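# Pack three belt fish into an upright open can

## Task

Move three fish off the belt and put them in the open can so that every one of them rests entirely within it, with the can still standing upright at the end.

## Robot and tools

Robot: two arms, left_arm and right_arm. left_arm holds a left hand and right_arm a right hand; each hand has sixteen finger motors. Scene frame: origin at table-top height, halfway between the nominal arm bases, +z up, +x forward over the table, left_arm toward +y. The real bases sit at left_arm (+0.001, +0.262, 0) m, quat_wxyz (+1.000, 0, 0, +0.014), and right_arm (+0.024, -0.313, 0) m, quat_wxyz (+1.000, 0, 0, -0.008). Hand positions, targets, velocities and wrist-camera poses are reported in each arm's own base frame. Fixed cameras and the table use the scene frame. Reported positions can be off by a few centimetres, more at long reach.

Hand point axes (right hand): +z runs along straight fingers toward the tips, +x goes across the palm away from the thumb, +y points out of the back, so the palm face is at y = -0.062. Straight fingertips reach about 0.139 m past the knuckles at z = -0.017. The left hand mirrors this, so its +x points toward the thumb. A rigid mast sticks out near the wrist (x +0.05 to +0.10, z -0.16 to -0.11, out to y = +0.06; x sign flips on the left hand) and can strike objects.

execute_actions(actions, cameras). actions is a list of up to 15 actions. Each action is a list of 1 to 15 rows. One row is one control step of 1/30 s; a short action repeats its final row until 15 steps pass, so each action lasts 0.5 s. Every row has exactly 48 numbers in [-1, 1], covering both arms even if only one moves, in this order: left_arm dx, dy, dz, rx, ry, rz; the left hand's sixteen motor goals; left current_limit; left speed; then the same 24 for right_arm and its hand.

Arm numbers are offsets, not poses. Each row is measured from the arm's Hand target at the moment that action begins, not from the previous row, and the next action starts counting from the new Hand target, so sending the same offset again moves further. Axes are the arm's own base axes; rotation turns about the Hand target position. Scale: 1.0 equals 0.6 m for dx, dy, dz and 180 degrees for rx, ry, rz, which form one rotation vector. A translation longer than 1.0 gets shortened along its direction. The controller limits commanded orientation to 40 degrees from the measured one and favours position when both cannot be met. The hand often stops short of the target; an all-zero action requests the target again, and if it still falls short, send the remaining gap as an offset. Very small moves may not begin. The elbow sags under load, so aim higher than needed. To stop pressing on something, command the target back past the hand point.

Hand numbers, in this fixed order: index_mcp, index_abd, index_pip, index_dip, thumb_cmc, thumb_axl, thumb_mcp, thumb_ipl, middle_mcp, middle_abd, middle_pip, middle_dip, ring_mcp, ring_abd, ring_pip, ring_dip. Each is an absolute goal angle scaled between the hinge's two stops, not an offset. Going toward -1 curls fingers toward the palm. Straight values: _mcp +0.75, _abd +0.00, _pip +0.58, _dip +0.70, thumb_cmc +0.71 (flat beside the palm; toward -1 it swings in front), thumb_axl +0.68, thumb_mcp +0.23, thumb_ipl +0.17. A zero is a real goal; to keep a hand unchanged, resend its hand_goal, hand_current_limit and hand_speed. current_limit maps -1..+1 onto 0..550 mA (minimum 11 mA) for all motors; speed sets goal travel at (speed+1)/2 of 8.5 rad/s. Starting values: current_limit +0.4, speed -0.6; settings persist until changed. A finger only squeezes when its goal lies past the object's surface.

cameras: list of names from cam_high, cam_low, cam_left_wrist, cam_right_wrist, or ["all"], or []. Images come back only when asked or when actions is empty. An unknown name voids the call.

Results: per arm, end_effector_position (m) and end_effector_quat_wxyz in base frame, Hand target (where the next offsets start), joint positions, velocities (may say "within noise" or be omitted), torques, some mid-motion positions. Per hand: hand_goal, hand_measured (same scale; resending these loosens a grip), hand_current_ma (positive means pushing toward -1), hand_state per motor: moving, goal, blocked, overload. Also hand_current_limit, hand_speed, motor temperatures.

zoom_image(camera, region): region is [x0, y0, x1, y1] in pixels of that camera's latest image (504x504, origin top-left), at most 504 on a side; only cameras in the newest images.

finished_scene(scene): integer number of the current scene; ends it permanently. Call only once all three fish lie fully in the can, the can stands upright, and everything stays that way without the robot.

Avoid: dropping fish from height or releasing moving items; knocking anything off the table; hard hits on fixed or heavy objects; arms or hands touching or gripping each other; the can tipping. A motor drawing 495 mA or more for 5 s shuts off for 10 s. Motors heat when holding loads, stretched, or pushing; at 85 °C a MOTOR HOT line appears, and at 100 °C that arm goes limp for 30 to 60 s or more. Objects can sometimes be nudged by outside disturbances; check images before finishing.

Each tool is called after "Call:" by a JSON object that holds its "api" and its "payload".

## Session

Call:
{"api": "execute_actions", "payload": {"actions": []}}

Scene clock: 0.00 s.
left_arm: end_effector_position=(+0.6654, -0.1794, +0.2232) hand_goal=(+0.754, +0.000, +0.576, +0.696, +0.714, +0.678, +0.226, +0.168, +0.754, +0.000, +0.576, +0.696, +0.754, +0.000, +0.576, +0.696) hand_measured=(+0.754, +0.000, +0.576, +0.696, +0.714, +0.678, +0.226, +0.168, +0.754, +0.000, +0.576, +0.696, +0.754, +0.000, +0.576, +0.696) hand_current_ma=(+0, +0, +0, +0, +0, +0, +0, +0, +0, +0, +0, +0, +0, +0, +0, +0) hand_state=(goal, goal, goal, goal, goal, goal, goal, goal, goal, goal, goal, goal, goal, goal, goal, goal) hand_current_limit=0.40 hand_speed=-0.60 end_effector_quat_wxyz=(+0.031, +0.989, +0.140, -0.027) | right_arm: end_effector_position=(+0.3516, -0.0949, +0.2771) hand_goal=(+0.754, +0.000, +0.576, +0.696, +0.714, +0.678, +0.226, +0.168, +0.754, +0.000, +0.576, +0.696, +0.754, +0.000, +0.576, +0.696) hand_measured=(+0.754, +0.000, +0.576, +0.696, +0.714, +0.678, +0.226, +0.168, +0.754, +0.000, +0.576, +0.696, +0.754, +0.000, +0.576, +0.696) hand_current_ma=(+0, +0, +0, +0, +0, +0, +0, +0, +0, +0, +0, +0, +0, +0, +0, +0) hand_state=(goal, goal, goal, goal, goal, goal, goal, goal, goal, goal, goal, goal, goal, goal, goal, goal) hand_current_limit=0.40 hand_speed=-0.60 end_effector_quat_wxyz=(+0.334, +0.811, +0.455, +0.152)
Joint positions: left_arm=[-0.145 2.048 2.131 -1.687 0.075 1.145] | right_arm=[0.118 0.758 0.669 -0.883 0.484 0.515]
Joint velocities: within noise
Joint torques (N m): no reading
Motor temperatures (°C): left_arm=[26 28 43 24 26 28] | right_arm=[26 28 38 26 25 27]
Heat: left arm: hottest elbow 43 °C; right arm: hottest elbow 38 °C.
Hand target: left_arm +0.6704, -0.1802, +0.2381; +0.036, +0.989, +0.140, -0.011 | right_arm +0.3567, -0.0944, +0.2953; +0.341, +0.809, +0.449, +0.168
camera_calibration:
cam_left_wrist: T_world_to_cam=[[-0.922488, 0.385896, 0.0100635, 0.645196], [0.289298, 0.67384, 0.679887, -0.273487], [0.255584, 0.630098, -0.733248, 0.230942], [0, 0, 0, 1]] pos_world=[0.615279, -0.210208, 0.348785]
cam_right_wrist: T_world_to_cam=[[-0.00403827, -0.886782, 0.462169, -0.180092], [-0.982409, 0.0898055, 0.163729, 0.265125], [-0.186698, -0.453378, -0.871546, 0.394951], [0, 0, 0, 1]] pos_world=[0.333471, -0.00445029, 0.384042]

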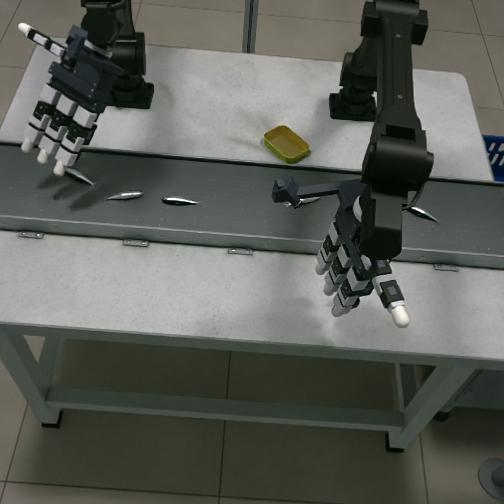

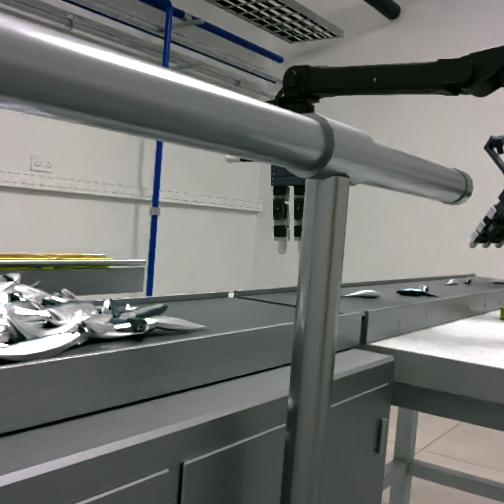

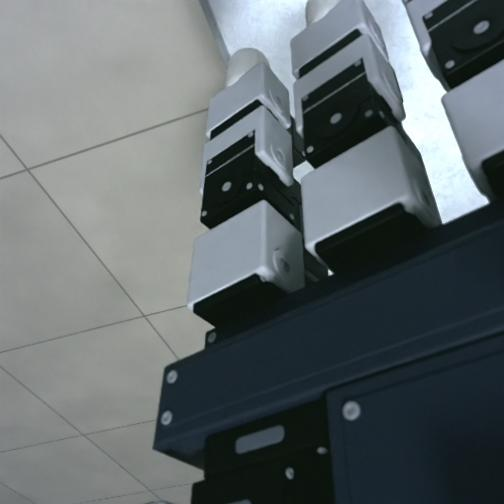

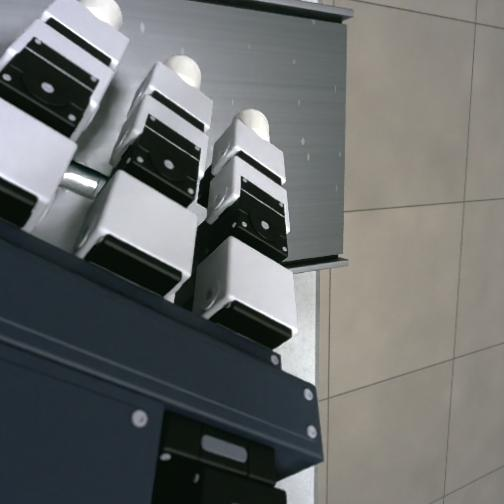

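Call:
{"api": "zoom_image", "payload": {"camera": "cam_high", "region": [240, 100, 340, 220]}}

Call:
{"api": "zoom_image", "payload": {"camera": "cam_high", "region": [50, 150, 220, 230]}}

Call:
{"api": "zoom_image", "payload": {"camera": "cam_high", "region": [380, 180, 460, 240]}}

Scaled by 4.200 from the camera's 504x504 image, which has a finer 720x720 frame.

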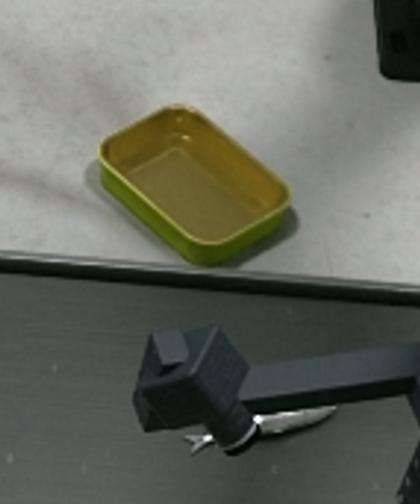

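Scaled by 2.965 from the camera's 504x504 image, which has a finer 720x720 frame.

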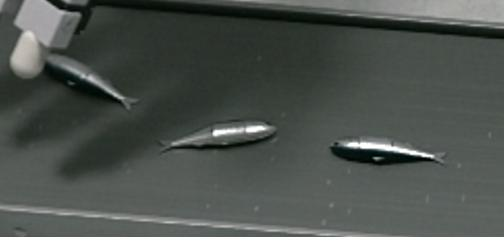

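Scaled by 6.300 from the camera's 504x504 image, which has a finer 720x720 frame.

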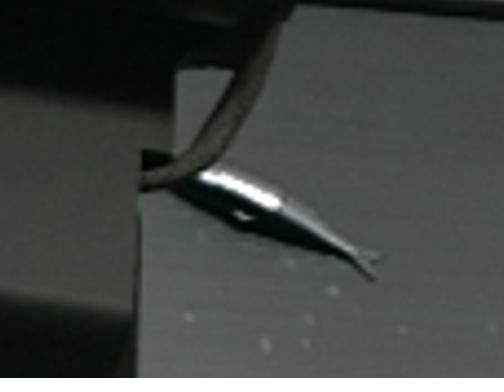

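Call:
{"api": "execute_actions", "payload": {"actions": [[[-0.05,0.05,0.06,0,0,0.1865,0.754,0.1,0.576,0.696,0.714,0.678,0.226,0.168,0.754,-0.1,0.576,0.696,-0.2,0,-0.4,0.26,0.4,-0.6,0,-0.05,0.06,0,0,0,0.754,0,0.576,0.696,0.714,0.678,0.226,0.168,0.754,0,0.576,0.696,0.754,0,0.576,0.696,0.4,-0.6]],[[-0.13,0.16,0.0,0,0,0.1865,0.754,0.1,0.576,0.696,0.714,0.678,0.226,0.168,0.754,-0.1,0.576,0.696,-0.2,0,-0.4,0.26,0.4,-0.6,0,-0.07,0.06,0,0,0,0.754,0,0.576,0.696,0.714,0.678,0.226,0.168,0.754,0,0.576,0.696,0.754,0,0.576,0.696,0.4,-0.6]],[[-0.13,0.18,0.0,0,0,0.1865,0.754,0.1,0.576,0.696,0.714,0.678,0.226,0.168,0.754,-0.1,0.576,0.696,-0.2,0,-0.4,0.26,0.4,-0.6,0,-0.07,0.06,0,0,0,0.754,0,0.576,0.696,0.714,0.678,0.226,0.168,0.754,0,0.576,0.696,0.754,0,0.576,0.696,0.4,-0.6]],[[-0.128,0.186,-0.07,0,0,0.1865,0.754,0.1,0.576,0.696,0.714,0.678,0.226,0.168,0.754,-0.1,0.576,0.696,-0.2,0,-0.4,0.26,0.4,-0.6,0,-0.07,0.0,0,0,0,0.754,0,0.576,0.696,0.714,0.678,0.226,0.168,0.754,0,0.576,0.696,0.754,0,0.576,0.696,0.4,-0.6]]], "cameras": ["all"]}}

Call:
{"api": "zoom_image", "payload": {"camera": "cam_high", "region": [370, 130, 490, 250]}}

Call:
{"api": "zoom_image", "payload": {"camera": "cam_left_wrist", "region": [160, 0, 360, 150]}}

Scene clock: 88.23 s.
left_arm: end_effector_position=(+0.4006, +0.1672, +0.2239) hand_goal=(+0.754, +0.100, +0.576, +0.696, +0.714, +0.678, +0.226, +0.168, +0.754, -0.100, +0.576, +0.696, -0.200, +0.000, -0.400, +0.260) hand_measured=(+0.752, +0.098, +0.574, +0.696, +0.714, +0.678, +0.222, +0.168, +0.754, -0.100, +0.574, +0.696, -0.190, +0.000, -0.396, +0.262) hand_current_ma=(-5, -7, -6, +0, -2, -3, -21, -2, -3, -1, -6, +0, +50, -1, +19, +11) hand_state=(goal, goal, goal, goal, goal, goal, goal, goal, goal, goal, goal, goal, goal, goal, goal, goal) hand_current_limit=0.40 hand_speed=-0.60 end_effector_quat_wxyz=(+0.010, +0.256, +0.966, +0.022) | right_arm: end_effector_position=(+0.3485, -0.2477, +0.3657) hand_goal=(+0.754, +0.000, +0.576, +0.696, +0.714, +0.678, +0.226, +0.168, +0.754, +0.000, +0.576, +0.696, +0.754, +0.000, +0.576, +0.696) hand_measured=(+0.762, +0.000, +0.576, +0.696, +0.722, +0.678, +0.224, +0.168, +0.760, +0.000, +0.576, +0.696, +0.762, -0.002, +0.576, +0.696) hand_current_ma=(+23, -2, +2, +0, +24, -2, -10, -1, +22, -2, +2, +0, +27, -2, +2, +0) hand_state=(goal, goal, goal, goal, goal, goal, goal, goal, goal, goal, goal, goal, goal, goal, goal, goal) hand_current_limit=0.40 hand_speed=-0.60 end_effector_quat_wxyz=(+0.312, +0.823, +0.450, +0.151)
Joint positions: left_arm=[0.202 1.334 1.21 -1.409 -0.03 -0.851] | right_arm=[-0.541 0.847 0.949 -0.966 0.05 0.01]
Joint torques (N m): left_arm=[-1.55 -10.46 10.8 1.46 -0.13 0.02] | right_arm=[1.44 -5.07 11.32 2.1 -0.07 -0.18]
Motor temperatures (°C): left_arm=[26 37 53 24 26 28] | right_arm=[26 28 46 26 26 27]
Heat: left arm: hottest elbow 53 °C; right arm: hottest elbow 46 °C.
Hand target: left_arm +0.4076, +0.1654, +0.2322; +0.025, +0.256, +0.966, +0.029 | right_arm +0.3566, -0.2505, +0.4032; +0.341, +0.809, +0.448, +0.168
Off the commanded pose: left_arm 0.011 m, 2 deg | right_arm 0.038 m, 4 deg.
Step readings (end_effector_position of left_arm | right_arm):
0: (+0.6654, -0.1794, +0.2232) | (+0.3516, -0.0949, +0.2771)
1: (+0.6641, -0.1768, +0.2219) | (+0.3518, -0.0953, +0.2767)
2: (+0.6586, -0.1726, +0.2203) | (+0.3518, -0.0979, +0.2766)
4: (+0.6397, -0.1606, +0.2179) | (+0.3488, -0.1120, +0.2856)
8: (+0.6316, -0.1478, +0.2462) | (+0.3482, -0.1255, +0.3041)
15: (+0.6349, -0.1454, +0.2799) | (+0.3504, -0.1232, +0.3054)
16: (+0.6288, -0.1382, +0.2702) | (+0.3518, -0.1226, +0.3053)
17: (+0.6182, -0.1301, +0.2629) | (+0.3521, -0.1268, +0.3061)
19: (+0.5768, -0.1041, +0.2389) | (+0.3476, -0.1475, +0.3190)
23: (+0.5499, -0.0665, +0.2431) | (+0.3448, -0.1690, +0.3446)
30: (+0.5555, -0.0528, +0.2699) | (+0.3491, -0.1658, +0.3453)
31: (+0.5491, -0.0431, +0.2644) | (+0.3509, -0.1650, +0.3455)
32: (+0.5398, -0.0328, +0.2593) | (+0.3522, -0.1686, +0.3470)
34: (+0.5087, -0.0002, +0.2474) | (+0.3490, -0.1888, +0.3592)
38: (+0.4833, +0.0484, +0.2566) | (+0.3468, -0.2099, +0.3816)
45: (+0.4779, +0.0566, +0.2656) | (+0.3507, -0.2074, +0.3812)
46: (+0.4708, +0.0652, +0.2582) | (+0.3530, -0.2070, +0.3797)
47: (+0.4640, +0.0747, +0.2545) | (+0.3546, -0.2103, +0.3786)
49: (+0.4351, +0.1118, +0.2374) | (+0.3496, -0.2300, +0.3750)
53: (+0.4020, +0.1666, +0.2227) | (+0.3455, -0.2501, +0.3663)
60: (+0.4009, +0.1685, +0.2238) | (+0.3482, -0.2480, +0.3656)
camera_calibration:
cam_left_wrist: T_world_to_cam=[[0.36693, -0.929854, -0.0270889, -0.0210507], [-0.649592, -0.276963, 0.70804, 0.0978664], [-0.665877, -0.242205, -0.705652, 0.589494], [0, 0, 0, 1]] pos_world=[0.463828, 0.15031, 0.346114]
cam_right_wrist: T_world_to_cam=[[-0.00609421, -0.906381, 0.422417, -0.346141], [-0.977478, 0.0945123, 0.188693, 0.251615], [-0.210952, -0.411753, -0.886543, 0.426555], [0, 0, 0, 1]] pos_world=[0.333821, -0.161881, 0.476898]

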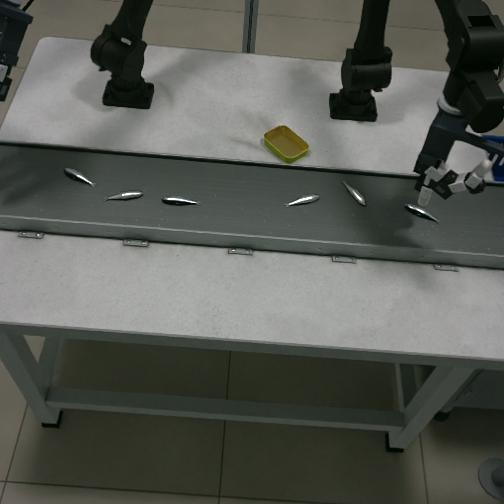

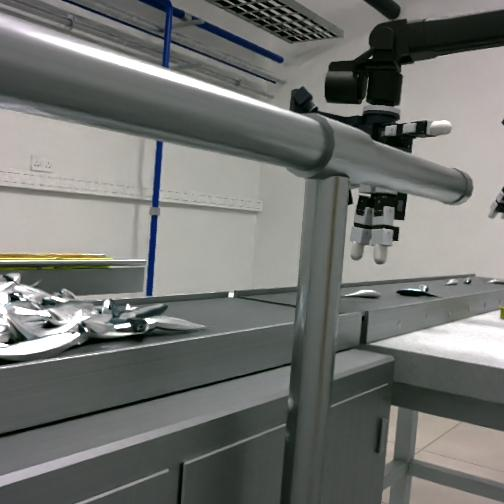

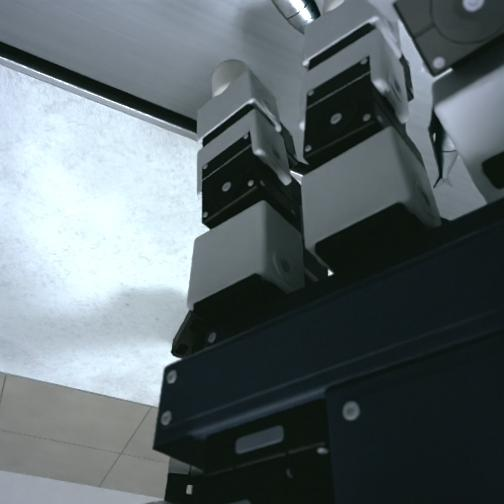

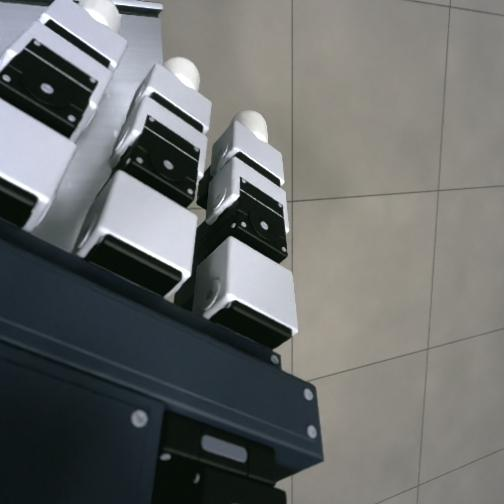

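Scaled by 4.200 from the camera's 504x504 image, which has a finer 720x720 frame.

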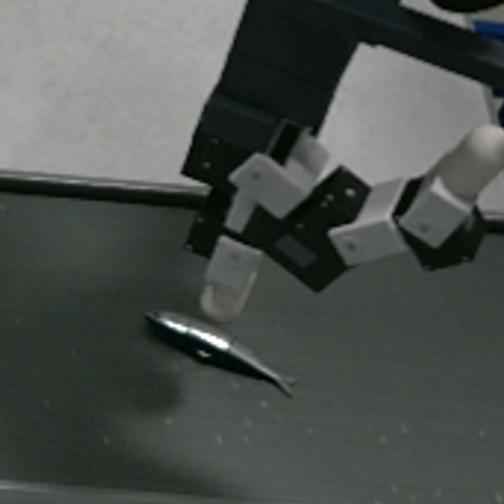

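Scaled by 2.520 from the camera's 504x504 image, which has a finer 720x720 frame.

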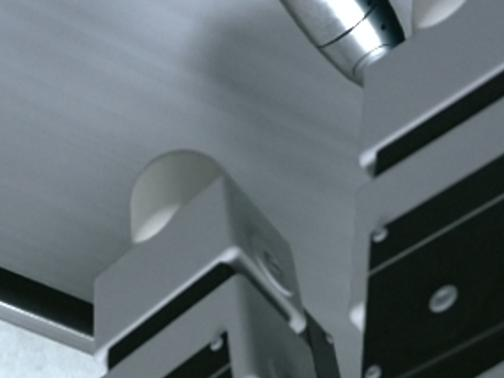

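Call:
{"api": "execute_actions", "payload": {"actions": [[[0.0,-0.019,-0.065,0,0,-0.011,0.754,0.1,0.576,0.696,0.714,0.678,0.226,0.168,0.754,-0.1,0.576,0.696,-0.2,0,-0.4,0.26,0.4,-0.6,0,0,0,0,0,0,0.754,0,0.576,0.696,0.714,0.678,0.226,0.168,0.754,0,0.576,0.696,0.754,0,0.576,0.696,0.4,-0.6]]], "cameras": ["cam_left_wrist"]}}

Call:
{"api": "zoom_image", "payload": {"camera": "cam_left_wrist", "region": [200, 0, 360, 120]}}

Scene clock: 114.93 s.
left_arm: end_effector_position=(+0.4009, +0.1557, +0.1915) hand_goal=(+0.754, +0.100, +0.576, +0.696, +0.714, +0.678, +0.226, +0.168, +0.754, -0.100, +0.576, +0.696, -0.200, +0.000, -0.400, +0.260) hand_measured=(+0.752, +0.098, +0.574, +0.696, +0.714, +0.678, +0.222, +0.168, +0.754, -0.100, +0.574, +0.696, -0.190, +0.000, -0.396, +0.262) hand_current_ma=(-5, -5, -6, +0, -2, -3, -20, -2, -4, +0, -5, +0, +50, -1, +19, +11) hand_state=(goal, goal, goal, goal, goal, goal, goal, goal, goal, goal, goal, goal, goal, goal, goal, goal) hand_current_limit=0.40 hand_speed=-0.60 end_effector_quat_wxyz=(+0.018, +0.268, +0.963, +0.024) | right_arm: end_effector_position=(+0.3485, -0.2477, +0.3657) hand_goal=(+0.754, +0.000, +0.576, +0.696, +0.714, +0.678, +0.226, +0.168, +0.754, +0.000, +0.576, +0.696, +0.754, +0.000, +0.576, +0.696) hand_measured=(+0.762, +0.000, +0.576, +0.696, +0.722, +0.678, +0.224, +0.168, +0.760, +0.000, +0.576, +0.696, +0.762, -0.002, +0.576, +0.696) hand_current_ma=(+23, -2, +2, +0, +24, -2, -10, -1, +22, -2, +2, +0, +27, -2, +2, +0) hand_state=(goal, goal, goal, goal, goal, goal, goal, goal, goal, goal, goal, goal, goal, goal, goal, goal) hand_current_limit=0.40 hand_speed=-0.60 end_effector_quat_wxyz=(+0.312, +0.823, +0.450, +0.151)
Joint positions: left_arm=[0.175 1.327 1.116 -1.306 -0.029 -0.851] | right_arm=[-0.541 0.847 0.949 -0.966 0.05 0.01]
Joint torques (N m): left_arm=[-1.26 -9.7 9.99 1.61 -0.2 0.1] | right_arm=[1.08 -4.84 11.63 2.09 -0.06 -0.17]
Heat: left arm: hottest elbow 52 °C; right arm: hottest elbow 48 °C.
Hand target: left_arm +0.4076, +0.1539, +0.1932; +0.025, +0.272, +0.961, +0.028 | right_arm +0.3566, -0.2505, +0.4032; +0.341, +0.809, +0.449, +0.168
Off the commanded pose: left_arm 0.007 m, 1 deg | right_arm 0.039 m, 4 deg.
Step readings (end_effector_position of left_arm | right_arm):
0: (+0.4006, +0.1672, +0.2239) | (+0.3485, -0.2477, +0.3657)
1: (+0.4012, +0.1662, +0.2191) | (+0.3485, -0.2477, +0.3657)
2: (+0.4040, +0.1657, +0.2161) | (+0.3485, -0.2477, +0.3657)
4: (+0.4039, +0.1619, +0.2037) | (+0.3485, -0.2477, +0.3657)
8: (+0.3989, +0.1557, +0.1911) | (+0.3485, -0.2477, +0.3657)
15: (+0.4009, +0.1557, +0.1915) | (+0.3485, -0.2477, +0.3657)
camera_calibration:
cam_left_wrist: T_world_to_cam=[[0.343359, -0.938919, -0.0231351, -0.0225839], [-0.667711, -0.261354, 0.697033, 0.124742], [-0.660504, -0.223885, -0.716665, 0.561167], [0, 0, 0, 1]] pos_world=[0.4617, 0.137035, 0.314697]
Images, in order (width x height): cam_left_wrist 504x504.

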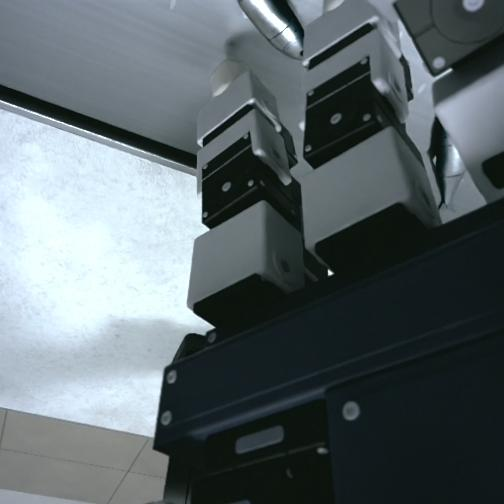

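Scaled by 3.150 from the camera's 504x504 image, which has a finer 720x720 frame.

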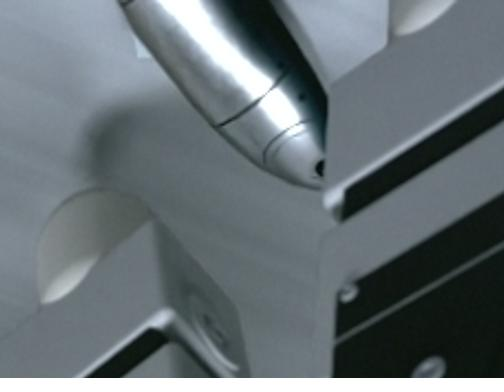

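Call:
{"api": "execute_actions", "payload": {"actions": [[[0.007,0.0135,-0.035,-0.0127,0.0201,0,0.754,0.1,0.576,0.696,0.714,0.678,0.226,0.168,0.754,-0.1,0.576,0.696,-0.2,0,-0.4,0.26,0.4,-0.6,0,0,0,0,0,0,0.754,0,0.576,0.696,0.714,0.678,0.226,0.168,0.754,0,0.576,0.696,0.754,0,0.576,0.696,0.4,-0.6]]], "cameras": ["cam_left_wrist"]}}

Call:
{"api": "zoom_image", "payload": {"camera": "cam_left_wrist", "region": [200, 0, 360, 120]}}

Scene clock: 138.87 s.
left_arm: end_effector_position=(+0.4040, +0.1570, +0.1614) hand_goal=(+0.754, +0.100, +0.576, +0.696, +0.714, +0.678, +0.226, +0.168, +0.754, -0.100, +0.576, +0.696, -0.200, +0.000, -0.400, +0.260) hand_measured=(+0.752, +0.098, +0.574, +0.696, +0.714, +0.678, +0.222, +0.168, +0.754, -0.102, +0.576, +0.696, -0.190, +0.000, -0.396, +0.262) hand_current_ma=(-5, -5, -6, +0, -2, -3, -21, -2, -4, -5, -2, +0, +50, -1, +19, +11) hand_state=(goal, goal, goal, goal, goal, goal, goal, goal, goal, goal, goal, goal, goal, goal, goal, goal) hand_current_limit=0.40 hand_speed=-0.60 end_effector_quat_wxyz=(-0.009, +0.274, +0.962, -0.003) | right_arm: end_effector_position=(+0.3485, -0.2477, +0.3657) hand_goal=(+0.754, +0.000, +0.576, +0.696, +0.714, +0.678, +0.226, +0.168, +0.754, +0.000, +0.576, +0.696, +0.754, +0.000, +0.576, +0.696) hand_measured=(+0.762, +0.000, +0.576, +0.696, +0.722, +0.678, +0.224, +0.168, +0.760, +0.000, +0.576, +0.696, +0.762, -0.002, +0.576, +0.696) hand_current_ma=(+23, -2, +2, +0, +24, -2, -10, -1, +22, -2, +2, +0, +27, -2, +2, +0) hand_state=(goal, goal, goal, goal, goal, goal, goal, goal, goal, goal, goal, goal, goal, goal, goal, goal) hand_current_limit=0.40 hand_speed=-0.60 end_effector_quat_wxyz=(+0.312, +0.823, +0.450, +0.151)
Joint positions: left_arm=[0.19 1.397 1.116 -1.309 -0.003 -0.826] | right_arm=[-0.541 0.847 0.949 -0.966 0.05 0.01]
Joint torques (N m): left_arm=[-0.21 -9.93 12.05 0.43 -0.04 0.14] | right_arm=[1.14 -4.78 11.49 2.35 -0.05 -0.21]
Heat: left arm: hottest elbow 54 °C; right arm: hottest elbow 49 °C.
Hand target: left_arm +0.4118, +0.1621, +0.1722; +0.000, +0.273, +0.962, +0.000 | right_arm +0.3566, -0.2505, +0.4032; +0.341, +0.809, +0.449, +0.168
Off the commanded pose: left_arm 0.014 m, 1 deg | right_arm 0.039 m, 4 deg.
Step readings (end_effector_position of left_arm | right_arm):
0: (+0.4009, +0.1557, +0.1915) | (+0.3485, -0.2477, +0.3657)
1: (+0.4014, +0.1549, +0.1889) | (+0.3485, -0.2477, +0.3657)
2: (+0.4019, +0.1539, +0.1858) | (+0.3485, -0.2477, +0.3657)
4: (+0.4029, +0.1548, +0.1773) | (+0.3485, -0.2477, +0.3657)
8: (+0.4039, +0.1569, +0.1627) | (+0.3485, -0.2477, +0.3657)
15: (+0.4039, +0.1570, +0.1614) | (+0.3485, -0.2477, +0.3657)
camera_calibration:
cam_left_wrist: T_world_to_cam=[[0.331831, -0.943285, -0.0100854, -0.0198714], [-0.621885, -0.226782, 0.749553, 0.115742], [-0.709329, -0.242453, -0.661868, 0.555784], [0, 0, 0, 1]] pos_world=[0.472806, 0.142255, 0.2809]
Images, in order (width x height): cam_left_wrist 504x504.

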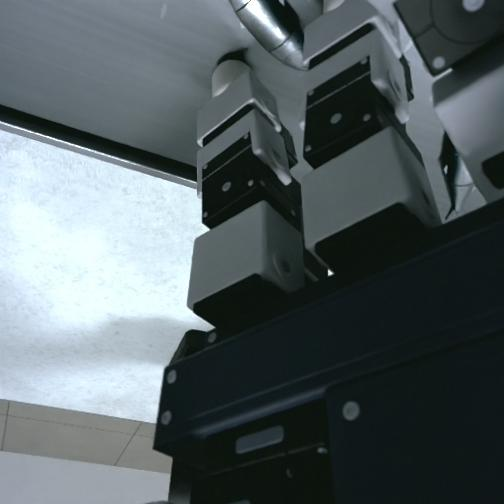

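Scaled by 3.150 from the camera's 504x504 image, which has a finer 720x720 frame.

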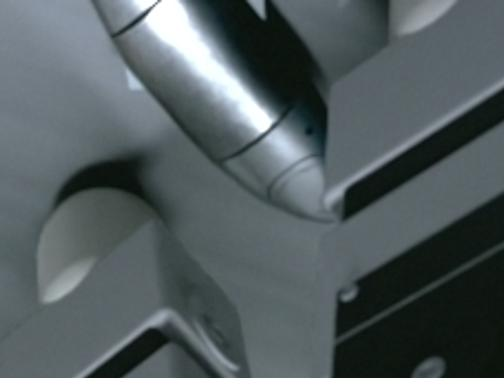

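Call:
{"api": "execute_actions", "payload": {"actions": [[[0.012,0.012,0.01,0,0,0,0.754,0.1,0.576,0.696,0.714,0.678,0.226,0.168,0.754,-0.1,0.576,0.696,-0.2,0,-0.4,0.26,0.4,-0.6,0,0,0,0,0,0,0.754,0,0.576,0.696,0.714,0.678,0.226,0.168,0.754,0,0.576,0.696,0.754,0,0.576,0.696,0.4,-0.6]]], "cameras": ["cam_left_wrist"]}}

Call:
{"api": "zoom_image", "payload": {"camera": "cam_left_wrist", "region": [200, 0, 360, 120]}}

Scene clock: 170.17 s.
left_arm: end_effector_position=(+0.4021, +0.1620, +0.1629) hand_goal=(+0.754, +0.100, +0.576, +0.696, +0.714, +0.678, +0.226, +0.168, +0.754, -0.100, +0.576, +0.696, -0.200, +0.000, -0.400, +0.260) hand_measured=(+0.752, +0.098, +0.574, +0.696, +0.714, +0.678, +0.222, +0.168, +0.754, -0.102, +0.576, +0.696, -0.190, +0.000, -0.396, +0.262) hand_current_ma=(-5, -5, -6, +0, -2, -3, -21, -2, -4, -5, -2, +0, +50, -1, +19, +11) hand_state=(goal, goal, goal, goal, goal, goal, goal, goal, goal, goal, goal, goal, goal, goal, goal, goal) hand_current_limit=0.40 hand_speed=-0.60 end_effector_quat_wxyz=(-0.012, +0.274, +0.962, -0.005) | right_arm: end_effector_position=(+0.3485, -0.2477, +0.3657) hand_goal=(+0.754, +0.000, +0.576, +0.696, +0.714, +0.678, +0.226, +0.168, +0.754, +0.000, +0.576, +0.696, +0.754, +0.000, +0.576, +0.696) hand_measured=(+0.762, +0.000, +0.576, +0.696, +0.722, +0.678, +0.224, +0.168, +0.760, +0.000, +0.576, +0.696, +0.762, -0.002, +0.576, +0.696) hand_current_ma=(+23, -2, +2, +0, +24, -2, -10, -1, +22, -2, +2, +0, +27, -2, +2, +0) hand_state=(goal, goal, goal, goal, goal, goal, goal, goal, goal, goal, goal, goal, goal, goal, goal, goal) hand_current_limit=0.40 hand_speed=-0.60 end_effector_quat_wxyz=(+0.312, +0.823, +0.450, +0.151)
Joint positions: left_arm=[0.204 1.398 1.122 -1.321 -0.002 -0.812] | right_arm=[-0.541 0.847 0.949 -0.966 0.05 0.01]
Joint torques (N m): left_arm=[-0.09 -9.23 14.49 0.25 -0.06 0.12] | right_arm=[1.61 -3.96 11.37 2.22 -0.06 -0.14]
Motor temperatures (°C): left_arm=[26 32 56 24 26 28] | right_arm=[26 28 51 26 25 27]
Heat: left arm: hottest elbow 56 °C; right arm: hottest elbow 51 °C.
Hand target: left_arm +0.4190, +0.1693, +0.1780; +0.000, +0.273, +0.962, +0.000 | right_arm +0.3566, -0.2505, +0.4032; +0.341, +0.809, +0.449, +0.168
Off the commanded pose: left_arm 0.024 m, 2 deg | right_arm 0.039 m, 4 deg.
Step readings (end_effector_position of left_arm | right_arm):
0: (+0.4040, +0.1570, +0.1614) | (+0.3485, -0.2477, +0.3657)
1: (+0.4037, +0.1575, +0.1616) | (+0.3485, -0.2477, +0.3657)
2: (+0.4032, +0.1583, +0.1618) | (+0.3485, -0.2477, +0.3657)
4: (+0.4024, +0.1595, +0.1621) | (+0.3485, -0.2477, +0.3657)
8: (+0.4019, +0.1618, +0.1627) | (+0.3485, -0.2477, +0.3657)
15: (+0.4020, +0.1621, +0.1629) | (+0.3485, -0.2477, +0.3657)
camera_calibration:
cam_left_wrist: T_world_to_cam=[[0.331675, -0.943341, -0.00999197, -0.0144083], [-0.616917, -0.224894, 0.754212, 0.111508], [-0.713726, -0.243989, -0.656555, 0.557689], [0, 0, 0, 1]] pos_world=[0.471608, 0.147556, 0.281909]
Images, in order (width x height): cam_left_wrist 504x504.

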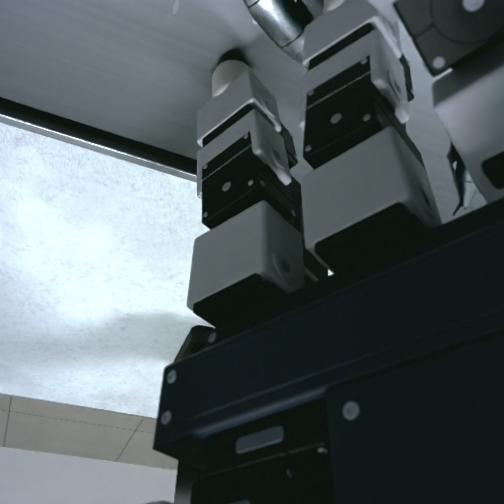

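Scaled by 3.150 from the camera's 504x504 image, which has a finer 720x720 frame.

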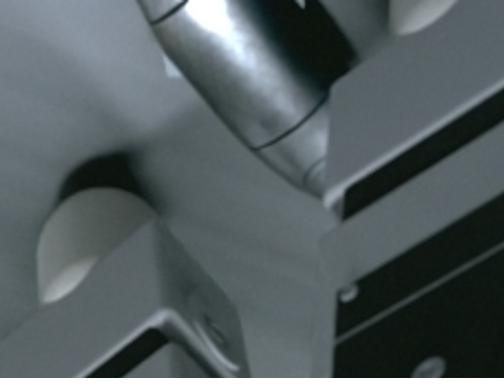

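Call:
{"api": "execute_actions", "payload": {"actions": [[[0.0,-0.004,-0.032,0,0,0,0.754,0.1,0.576,0.696,0.714,0.678,0.226,0.168,0.754,-0.1,0.576,0.696,-0.2,0,-0.4,0.26,0.4,-0.6,0,0,0,0,0,0,0.754,0,0.576,0.696,0.714,0.678,0.226,0.168,0.754,0,0.576,0.696,0.754,0,0.576,0.696,0.4,-0.6]]], "cameras": ["cam_left_wrist"]}}

Call:
{"api": "zoom_image", "payload": {"camera": "cam_left_wrist", "region": [200, 0, 360, 120]}}

Scene clock: 181.10 s.
left_arm: end_effector_position=(+0.4076, +0.1632, +0.1603) hand_goal=(+0.754, +0.100, +0.576, +0.696, +0.714, +0.678, +0.226, +0.168, +0.754, -0.100, +0.576, +0.696, -0.200, +0.000, -0.400, +0.260) hand_measured=(+0.754, +0.098, +0.574, +0.696, +0.714, +0.678, +0.222, +0.168, +0.756, -0.094, +0.578, +0.696, -0.190, +0.000, -0.396, +0.262) hand_current_ma=(-3, -4, -5, +0, -2, -3, -21, -2, +12, +23, +8, +2, +50, -1, +19, +11) hand_state=(goal, goal, goal, goal, goal, goal, goal, goal, goal, goal, goal, goal, goal, goal, goal, goal) hand_current_limit=0.40 hand_speed=-0.60 end_effector_quat_wxyz=(-0.006, +0.274, +0.962, -0.002) | right_arm: end_effector_position=(+0.3485, -0.2477, +0.3657) hand_goal=(+0.754, +0.000, +0.576, +0.696, +0.714, +0.678, +0.226, +0.168, +0.754, +0.000, +0.576, +0.696, +0.754, +0.000, +0.576, +0.696) hand_measured=(+0.762, +0.000, +0.576, +0.696, +0.722, +0.678, +0.224, +0.168, +0.760, +0.000, +0.576, +0.696, +0.762, -0.002, +0.576, +0.696) hand_current_ma=(+23, -2, +2, +0, +24, -2, -10, -1, +22, -2, +2, +0, +27, -2, +2, +0) hand_state=(goal, goal, goal, goal, goal, goal, goal, goal, goal, goal, goal, goal, goal, goal, goal, goal) hand_current_limit=0.40 hand_speed=-0.60 end_effector_quat_wxyz=(+0.312, +0.823, +0.450, +0.151)
Joint positions: left_arm=[0.204 1.406 1.122 -1.299 -0.002 -0.812] | right_arm=[-0.541 0.847 0.949 -0.966 0.05 0.01]
Joint torques (N m): left_arm=[-0.26 -9 11.04 1.63 -0.06 0.08] | right_arm=[1.32 -5.13 11.47 2.21 -0.07 -0.23]
Motor temperatures (°C): left_arm=[26 31 59 24 26 28] | right_arm=[26 28 51 26 25 27]
Heat: left arm: hottest elbow 59 °C; right arm: hottest elbow 51 °C.
Hand target: left_arm +0.4190, +0.1669, +0.1589; +0.000, +0.272, +0.962, +0.000 | right_arm +0.3566, -0.2505, +0.4032; +0.341, +0.809, +0.449, +0.168
Off the commanded pose: left_arm 0.012 m, 1 deg | right_arm 0.039 m, 4 deg.
Step readings (end_effector_position of left_arm | right_arm):
0: (+0.4021, +0.1620, +0.1629) | (+0.3485, -0.2477, +0.3657)
1: (+0.4030, +0.1622, +0.1625) | (+0.3485, -0.2477, +0.3657)
2: (+0.4045, +0.1625, +0.1623) | (+0.3485, -0.2477, +0.3657)
4: (+0.4072, +0.1631, +0.1605) | (+0.3485, -0.2477, +0.3657)
8: (+0.4076, +0.1632, +0.1603) | (+0.3485, -0.2477, +0.3657)
15: (+0.4076, +0.1632, +0.1603) | (+0.3485, -0.2477, +0.3657)
camera_calibration:
cam_left_wrist: T_world_to_cam=[[0.331852, -0.943296, -0.00818631, -0.0155938], [-0.626715, -0.226948, 0.745468, 0.122861], [-0.705055, -0.242255, -0.666491, 0.558013], [0, 0, 0, 1]] pos_world=[0.475604, 0.148355, 0.280193]
Images, in order (width x height): cam_left_wrist 504x504.

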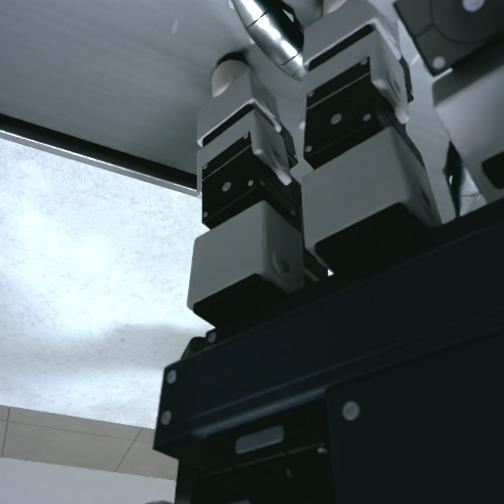

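Scaled by 3.150 from the camera's 504x504 image, which has a finer 720x720 frame.

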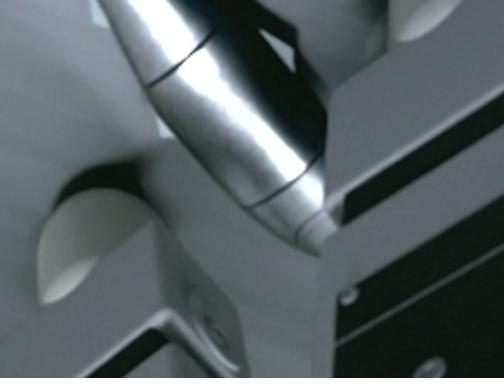

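Call:
{"api": "execute_actions", "payload": {"actions": [[[0.012,0.012,0.012,0,0,0,0.754,0.1,0.576,0.696,0.714,0.678,0.226,0.168,0.754,-0.1,0.576,0.696,-0.2,0,-0.4,0.26,0.4,-0.6,0,0,0,0,0,0,0.754,0,0.576,0.696,0.714,0.678,0.226,0.168,0.754,0,0.576,0.696,0.754,0,0.576,0.696,0.4,-0.6]]], "cameras": ["cam_left_wrist"]}}

Call:
{"api": "zoom_image", "payload": {"camera": "cam_left_wrist", "region": [200, 0, 360, 120]}}

Scene clock: 210.40 s.
left_arm: end_effector_position=(+0.4109, +0.1664, +0.1607) hand_goal=(+0.754, +0.100, +0.576, +0.696, +0.714, +0.678, +0.226, +0.168, +0.754, -0.100, +0.576, +0.696, -0.200, +0.000, -0.400, +0.260) hand_measured=(+0.754, +0.098, +0.574, +0.696, +0.714, +0.678, +0.222, +0.168, +0.770, -0.086, +0.588, +0.702, -0.190, +0.000, -0.396, +0.262) hand_current_ma=(-3, -4, -5, +0, -2, -3, -21, -2, +80, +55, +53, +29, +50, -1, +19, +11) hand_state=(goal, goal, goal, goal, goal, goal, goal, goal, goal, goal, goal, goal, goal, goal, goal, goal) hand_current_limit=0.40 hand_speed=-0.60 end_effector_quat_wxyz=(-0.006, +0.275, +0.962, -0.002) | right_arm: end_effector_position=(+0.3485, -0.2477, +0.3657) hand_goal=(+0.754, +0.000, +0.576, +0.696, +0.714, +0.678, +0.226, +0.168, +0.754, +0.000, +0.576, +0.696, +0.754, +0.000, +0.576, +0.696) hand_measured=(+0.762, +0.000, +0.576, +0.696, +0.722, +0.678, +0.224, +0.168, +0.760, +0.000, +0.576, +0.696, +0.762, -0.002, +0.576, +0.696) hand_current_ma=(+23, -2, +2, +0, +24, -2, -10, -1, +22, -2, +2, +0, +27, -2, +2, +0) hand_state=(goal, goal, goal, goal, goal, goal, goal, goal, goal, goal, goal, goal, goal, goal, goal, goal) hand_current_limit=0.40 hand_speed=-0.60 end_effector_quat_wxyz=(+0.312, +0.823, +0.450, +0.151)
Joint positions: left_arm=[0.211 1.415 1.132 -1.299 -0.002 -0.804] | right_arm=[-0.541 0.847 0.949 -0.966 0.05 0.01]
Joint torques (N m): left_arm=[0.03 -8.64 13.44 0.72 -0.05 0.12] | right_arm=[1.55 -4.89 11.33 2.22 -0.04 -0.19]
Motor temperatures (°C): left_arm=[26 30 57 24 26 28] | right_arm=[26 28 52 26 25 27]
Heat: left arm: hottest elbow 57 °C; right arm: hottest elbow 52 °C.
Hand target: left_arm +0.4262, +0.1741, +0.1660; +0.000, +0.273, +0.962, +0.000 | right_arm +0.3566, -0.2505, +0.4032; +0.341, +0.809, +0.449, +0.168
Off the commanded pose: left_arm 0.018 m, 1 deg | right_arm 0.039 m, 4 deg.
Step readings (end_effector_position of left_arm | right_arm):
0: (+0.4076, +0.1632, +0.1603) | (+0.3485, -0.2477, +0.3657)
1: (+0.4083, +0.1636, +0.1609) | (+0.3485, -0.2477, +0.3657)
2: (+0.4086, +0.1643, +0.1607) | (+0.3485, -0.2477, +0.3657)
4: (+0.4098, +0.1653, +0.1607) | (+0.3485, -0.2477, +0.3657)
8: (+0.4108, +0.1665, +0.1607) | (+0.3485, -0.2477, +0.3657)
15: (+0.4109, +0.1664, +0.1607) | (+0.3485, -0.2477, +0.3657)
camera_calibration:
cam_left_wrist: T_world_to_cam=[[0.330437, -0.943795, -0.00796583, -0.013034], [-0.627935, -0.226135, 0.744689, 0.125878], [-0.704634, -0.24107, -0.667364, 0.561216], [0, 0, 0, 1]] pos_world=[0.478802, 0.151456, 0.280692]
Images, in order (width x height): cam_left_wrist 504x504.

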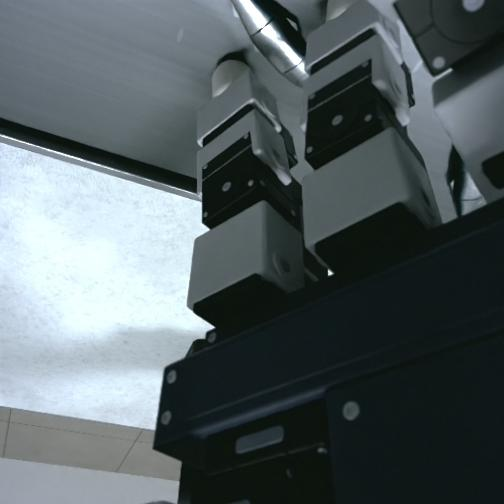

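Scaled by 3.150 from the camera's 504x504 image, which has a finer 720x720 frame.

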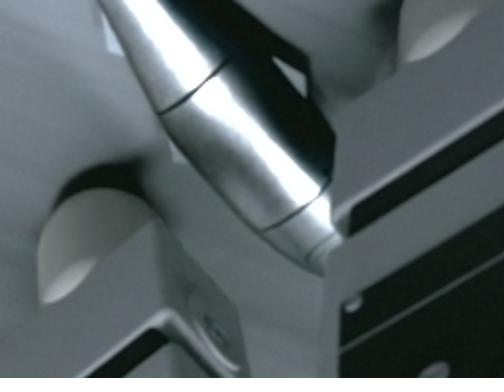

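Call:
{"api": "execute_actions", "payload": {"actions": [[[-0.012,-0.008,0.008,0,0,0,0.754,0.0,0.576,0.696,0.714,0.678,0.226,0.168,0.754,0.0,0.576,0.696,-0.2,0,-0.4,0.26,0.4,-0.9,0,0,0,0,0,0,0.754,0,0.576,0.696,0.714,0.678,0.226,0.168,0.754,0,0.576,0.696,0.754,0,0.576,0.696,0.4,-0.6]]], "cameras": ["cam_left_wrist"]}}

Call:
{"api": "zoom_image", "payload": {"camera": "cam_left_wrist", "region": [200, 0, 360, 120]}}

Scene clock: 223.00 s.
left_arm: end_effector_position=(+0.4103, +0.1659, +0.1604) hand_goal=(+0.754, +0.000, +0.576, +0.696, +0.714, +0.678, +0.226, +0.168, +0.754, +0.000, +0.576, +0.696, -0.200, +0.000, -0.400, +0.260) hand_measured=(+0.754, +0.026, +0.574, +0.696, +0.714, +0.678, +0.222, +0.168, +0.762, -0.050, +0.586, +0.702, -0.190, +0.000, -0.396, +0.262) hand_current_ma=(-3, +107, -5, +0, -2, -3, -21, -2, +42, -209, +41, +29, +50, -1, +19, +11) hand_state=(goal, blocked, goal, goal, goal, goal, goal, goal, goal, blocked, goal, goal, goal, goal, goal, goal) hand_current_limit=0.40 hand_speed=-0.90 end_effector_quat_wxyz=(-0.006, +0.275, +0.962, -0.003) | right_arm: end_effector_position=(+0.3485, -0.2477, +0.3657) hand_goal=(+0.754, +0.000, +0.576, +0.696, +0.714, +0.678, +0.226, +0.168, +0.754, +0.000, +0.576, +0.696, +0.754, +0.000, +0.576, +0.696) hand_measured=(+0.762, +0.000, +0.576, +0.696, +0.722, +0.678, +0.224, +0.168, +0.760, +0.000, +0.576, +0.696, +0.762, -0.002, +0.576, +0.696) hand_current_ma=(+23, -2, +2, +0, +24, -2, -10, -1, +22, -2, +2, +0, +27, -2, +2, +0) hand_state=(goal, goal, goal, goal, goal, goal, goal, goal, goal, goal, goal, goal, goal, goal, goal, goal) hand_current_limit=0.40 hand_speed=-0.60 end_effector_quat_wxyz=(+0.312, +0.823, +0.450, +0.151)
Joint positions: left_arm=[0.211 1.415 1.132 -1.302 0 -0.804] | right_arm=[-0.541 0.847 0.949 -0.966 0.05 0.01]
Joint torques (N m): left_arm=[-0.62 -10.34 12.42 0.28 -0.13 0.04] | right_arm=[0.62 -4.66 11.34 2.15 -0.02 -0.17]
Motor temperatures (°C): left_arm=[26 30 57 24 26 28] | right_arm=[26 28 52 26 25 27]
Heat: left arm: hottest elbow 57 °C; right arm: hottest elbow 52 °C.
Hand target: left_arm +0.4190, +0.1693, +0.1708; +0.000, +0.273, +0.962, +0.000 | right_arm +0.3566, -0.2505, +0.4032; +0.341, +0.809, +0.449, +0.168
Off the commanded pose: left_arm 0.014 m, 1 deg | right_arm 0.039 m, 4 deg.
Step readings (end_effector_position of left_arm | right_arm):
0: (+0.4109, +0.1664, +0.1607) | (+0.3485, -0.2477, +0.3657)
1: (+0.4105, +0.1663, +0.1606) | (+0.3485, -0.2477, +0.3657)
2: (+0.4103, +0.1662, +0.1605) | (+0.3485, -0.2477, +0.3657)
4: (+0.4102, +0.1661, +0.1605) | (+0.3485, -0.2477, +0.3657)
8: (+0.4103, +0.1659, +0.1604) | (+0.3485, -0.2477, +0.3657)
15: (+0.4103, +0.1659, +0.1604) | (+0.3485, -0.2477, +0.3657)
camera_calibration:
cam_left_wrist: T_world_to_cam=[[0.330398, -0.943819, -0.0064885, -0.0133909], [-0.625979, -0.224268, 0.746897, 0.124062], [-0.706391, -0.242712, -0.664909, 0.561047], [0, 0, 0, 1]] pos_world=[0.478403, 0.151357, 0.280297]
Images, in order (width x height): cam_left_wrist 504x504.

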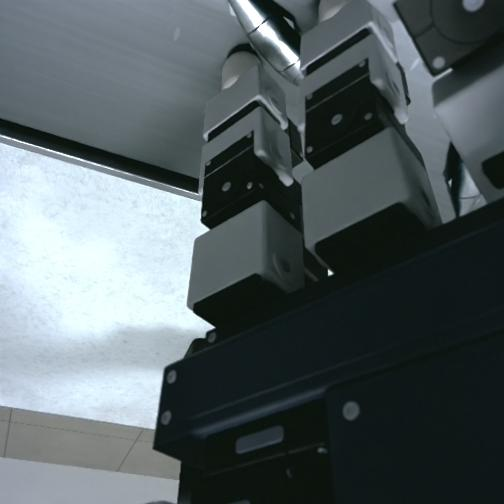

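Scaled by 3.150 from the camera's 504x504 image, which has a finer 720x720 frame.

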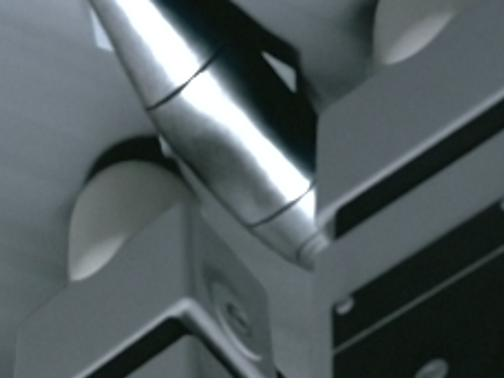

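Call:
{"api": "execute_actions", "payload": {"actions": [[[-0.006,-0.004,0.008,0,0,0,0.754,-0.25,0.576,0.696,0.714,0.678,0.226,0.168,0.754,0.25,0.576,0.696,-0.2,0,-0.4,0.26,0.75,-0.93,0,0,0,0,0,0,0.754,0,0.576,0.696,0.714,0.678,0.226,0.168,0.754,0,0.576,0.696,0.754,0,0.576,0.696,0.4,-0.6]],[[0,0,0,0,0,0,0.754,-0.25,0.576,0.696,0.714,0.678,0.226,0.168,0.754,0.25,0.576,0.696,-0.2,0,-0.4,0.26,0.75,-0.9,0,0,0,0,0,0,0.754,0,0.576,0.696,0.714,0.678,0.226,0.168,0.754,0,0.576,0.696,0.754,0,0.576,0.696,0.4,-0.6]]], "cameras": ["cam_left_wrist","cam_low"]}}

Call:
{"api": "zoom_image", "payload": {"camera": "cam_left_wrist", "region": [200, 0, 360, 120]}}

Call:
{"api": "zoom_image", "payload": {"camera": "cam_low", "region": [310, 210, 430, 330]}}

Scene clock: 243.47 s.
left_arm: end_effector_position=(+0.4087, +0.1649, +0.1600) hand_goal=(+0.754, -0.250, +0.576, +0.696, +0.714, +0.678, +0.226, +0.168, +0.754, +0.250, +0.576, +0.696, -0.200, +0.000, -0.400, +0.260) hand_measured=(+0.746, -0.086, +0.572, +0.696, +0.714, +0.678, +0.222, +0.168, +0.756, +0.016, +0.580, +0.700, -0.190, +0.000, -0.396, +0.262) hand_current_ma=(-35, +481, -14, -1, -2, -3, -21, -2, +13, -481, +20, +19, +50, -1, +19, +11) hand_state=(goal, blocked, goal, goal, goal, goal, goal, goal, goal, blocked, goal, goal, goal, goal, goal, goal) hand_current_limit=0.75 hand_speed=-0.90 end_effector_quat_wxyz=(-0.008, +0.275, +0.962, -0.006) | right_arm: end_effector_position=(+0.3485, -0.2477, +0.3657) hand_goal=(+0.754, +0.000, +0.576, +0.696, +0.714, +0.678, +0.226, +0.168, +0.754, +0.000, +0.576, +0.696, +0.754, +0.000, +0.576, +0.696) hand_measured=(+0.762, +0.000, +0.576, +0.696, +0.722, +0.678, +0.224, +0.168, +0.760, +0.000, +0.576, +0.696, +0.762, -0.002, +0.576, +0.696) hand_current_ma=(+23, -2, +2, +0, +24, -2, -10, -1, +22, -2, +2, +0, +27, -2, +2, +0) hand_state=(goal, goal, goal, goal, goal, goal, goal, goal, goal, goal, goal, goal, goal, goal, goal, goal) hand_current_limit=0.40 hand_speed=-0.60 end_effector_quat_wxyz=(+0.312, +0.823, +0.450, +0.151)
Joint positions: left_arm=[0.211 1.414 1.132 -1.309 0.004 -0.804] | right_arm=[-0.541 0.847 0.949 -0.966 0.05 0.01]
Joint torques (N m): left_arm=[-0.85 -11.75 12.31 0.01 -0.28 0.01] | right_arm=[2.08 -4.48 11.58 2.25 -0.12 -0.24]
Motor temperatures (°C): left_arm=[26 30 56 24 26 28] | right_arm=[26 28 52 26 25 27]
Heat: left arm: hottest elbow 56 °C; right arm: hottest elbow 52 °C.
Hand target: left_arm +0.4154, +0.1669, +0.1757; +0.000, +0.273, +0.962, +0.000 | right_arm +0.3566, -0.2505, +0.4032; +0.341, +0.809, +0.449, +0.168
Off the commanded pose: left_arm 0.017 m, 1 deg | right_arm 0.039 m, 4 deg.
Step readings (end_effector_position of left_arm | right_arm):
0: (+0.4103, +0.1659, +0.1604) | (+0.3485, -0.2477, +0.3657)
1: (+0.4099, +0.1659, +0.1603) | (+0.3485, -0.2477, +0.3657)
2: (+0.4093, +0.1657, +0.1602) | (+0.3485, -0.2477, +0.3657)
4: (+0.4089, +0.1653, +0.1600) | (+0.3485, -0.2477, +0.3657)
8: (+0.4087, +0.1651, +0.1601) | (+0.3485, -0.2477, +0.3657)
15: (+0.4087, +0.1649, +0.1600) | (+0.3485, -0.2477, +0.3657)
16: (+0.4087, +0.1649, +0.1600) | (+0.3485, -0.2477, +0.3657)
17: (+0.4087, +0.1649, +0.1600) | (+0.3485, -0.2477, +0.3657)
19: (+0.4087, +0.1649, +0.1600) | (+0.3485, -0.2477, +0.3657)
23: (+0.4087, +0.1649, +0.1600) | (+0.3485, -0.2477, +0.3657)
30: (+0.4087, +0.1649, +0.1600) | (+0.3485, -0.2477, +0.3657)
camera_calibration:
cam_left_wrist: T_world_to_cam=[[0.330476, -0.943808, -0.00350487, -0.0143484], [-0.621801, -0.220516, 0.75149, 0.120154], [-0.710035, -0.24617, -0.659735, 0.560607], [0, 0, 0, 1]] pos_world=[0.477505, 0.150959, 0.279507]
Images, in order (width x height): cam_low 504x504, cam_left_wrist 504x504.

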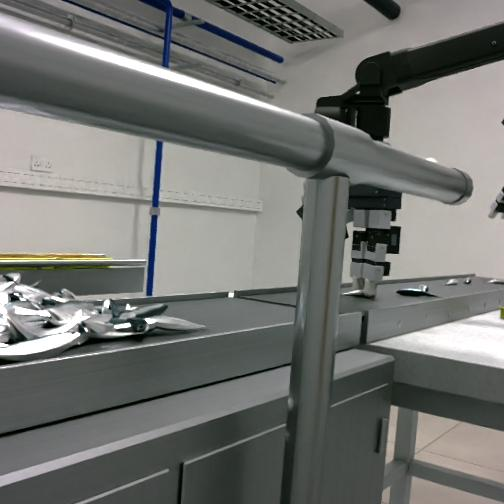

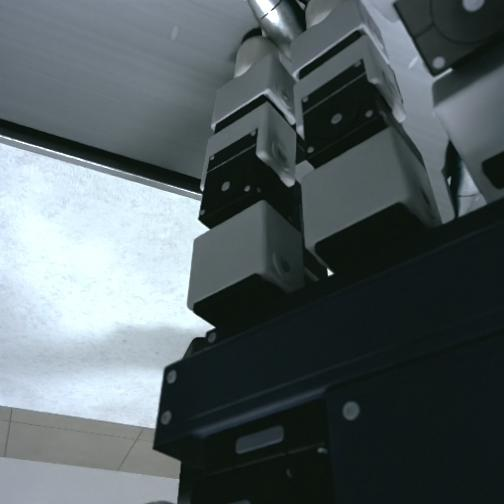

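Scaled by 3.150 from the camera's 504x504 image, which has a finer 720x720 frame.

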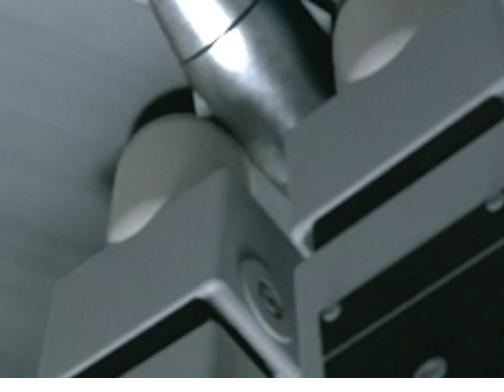

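Scaled by 4.200 from the camera's 504x504 image, which has a finer 720x720 frame.

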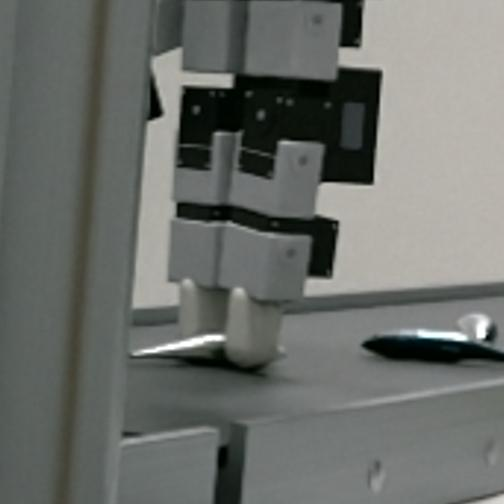

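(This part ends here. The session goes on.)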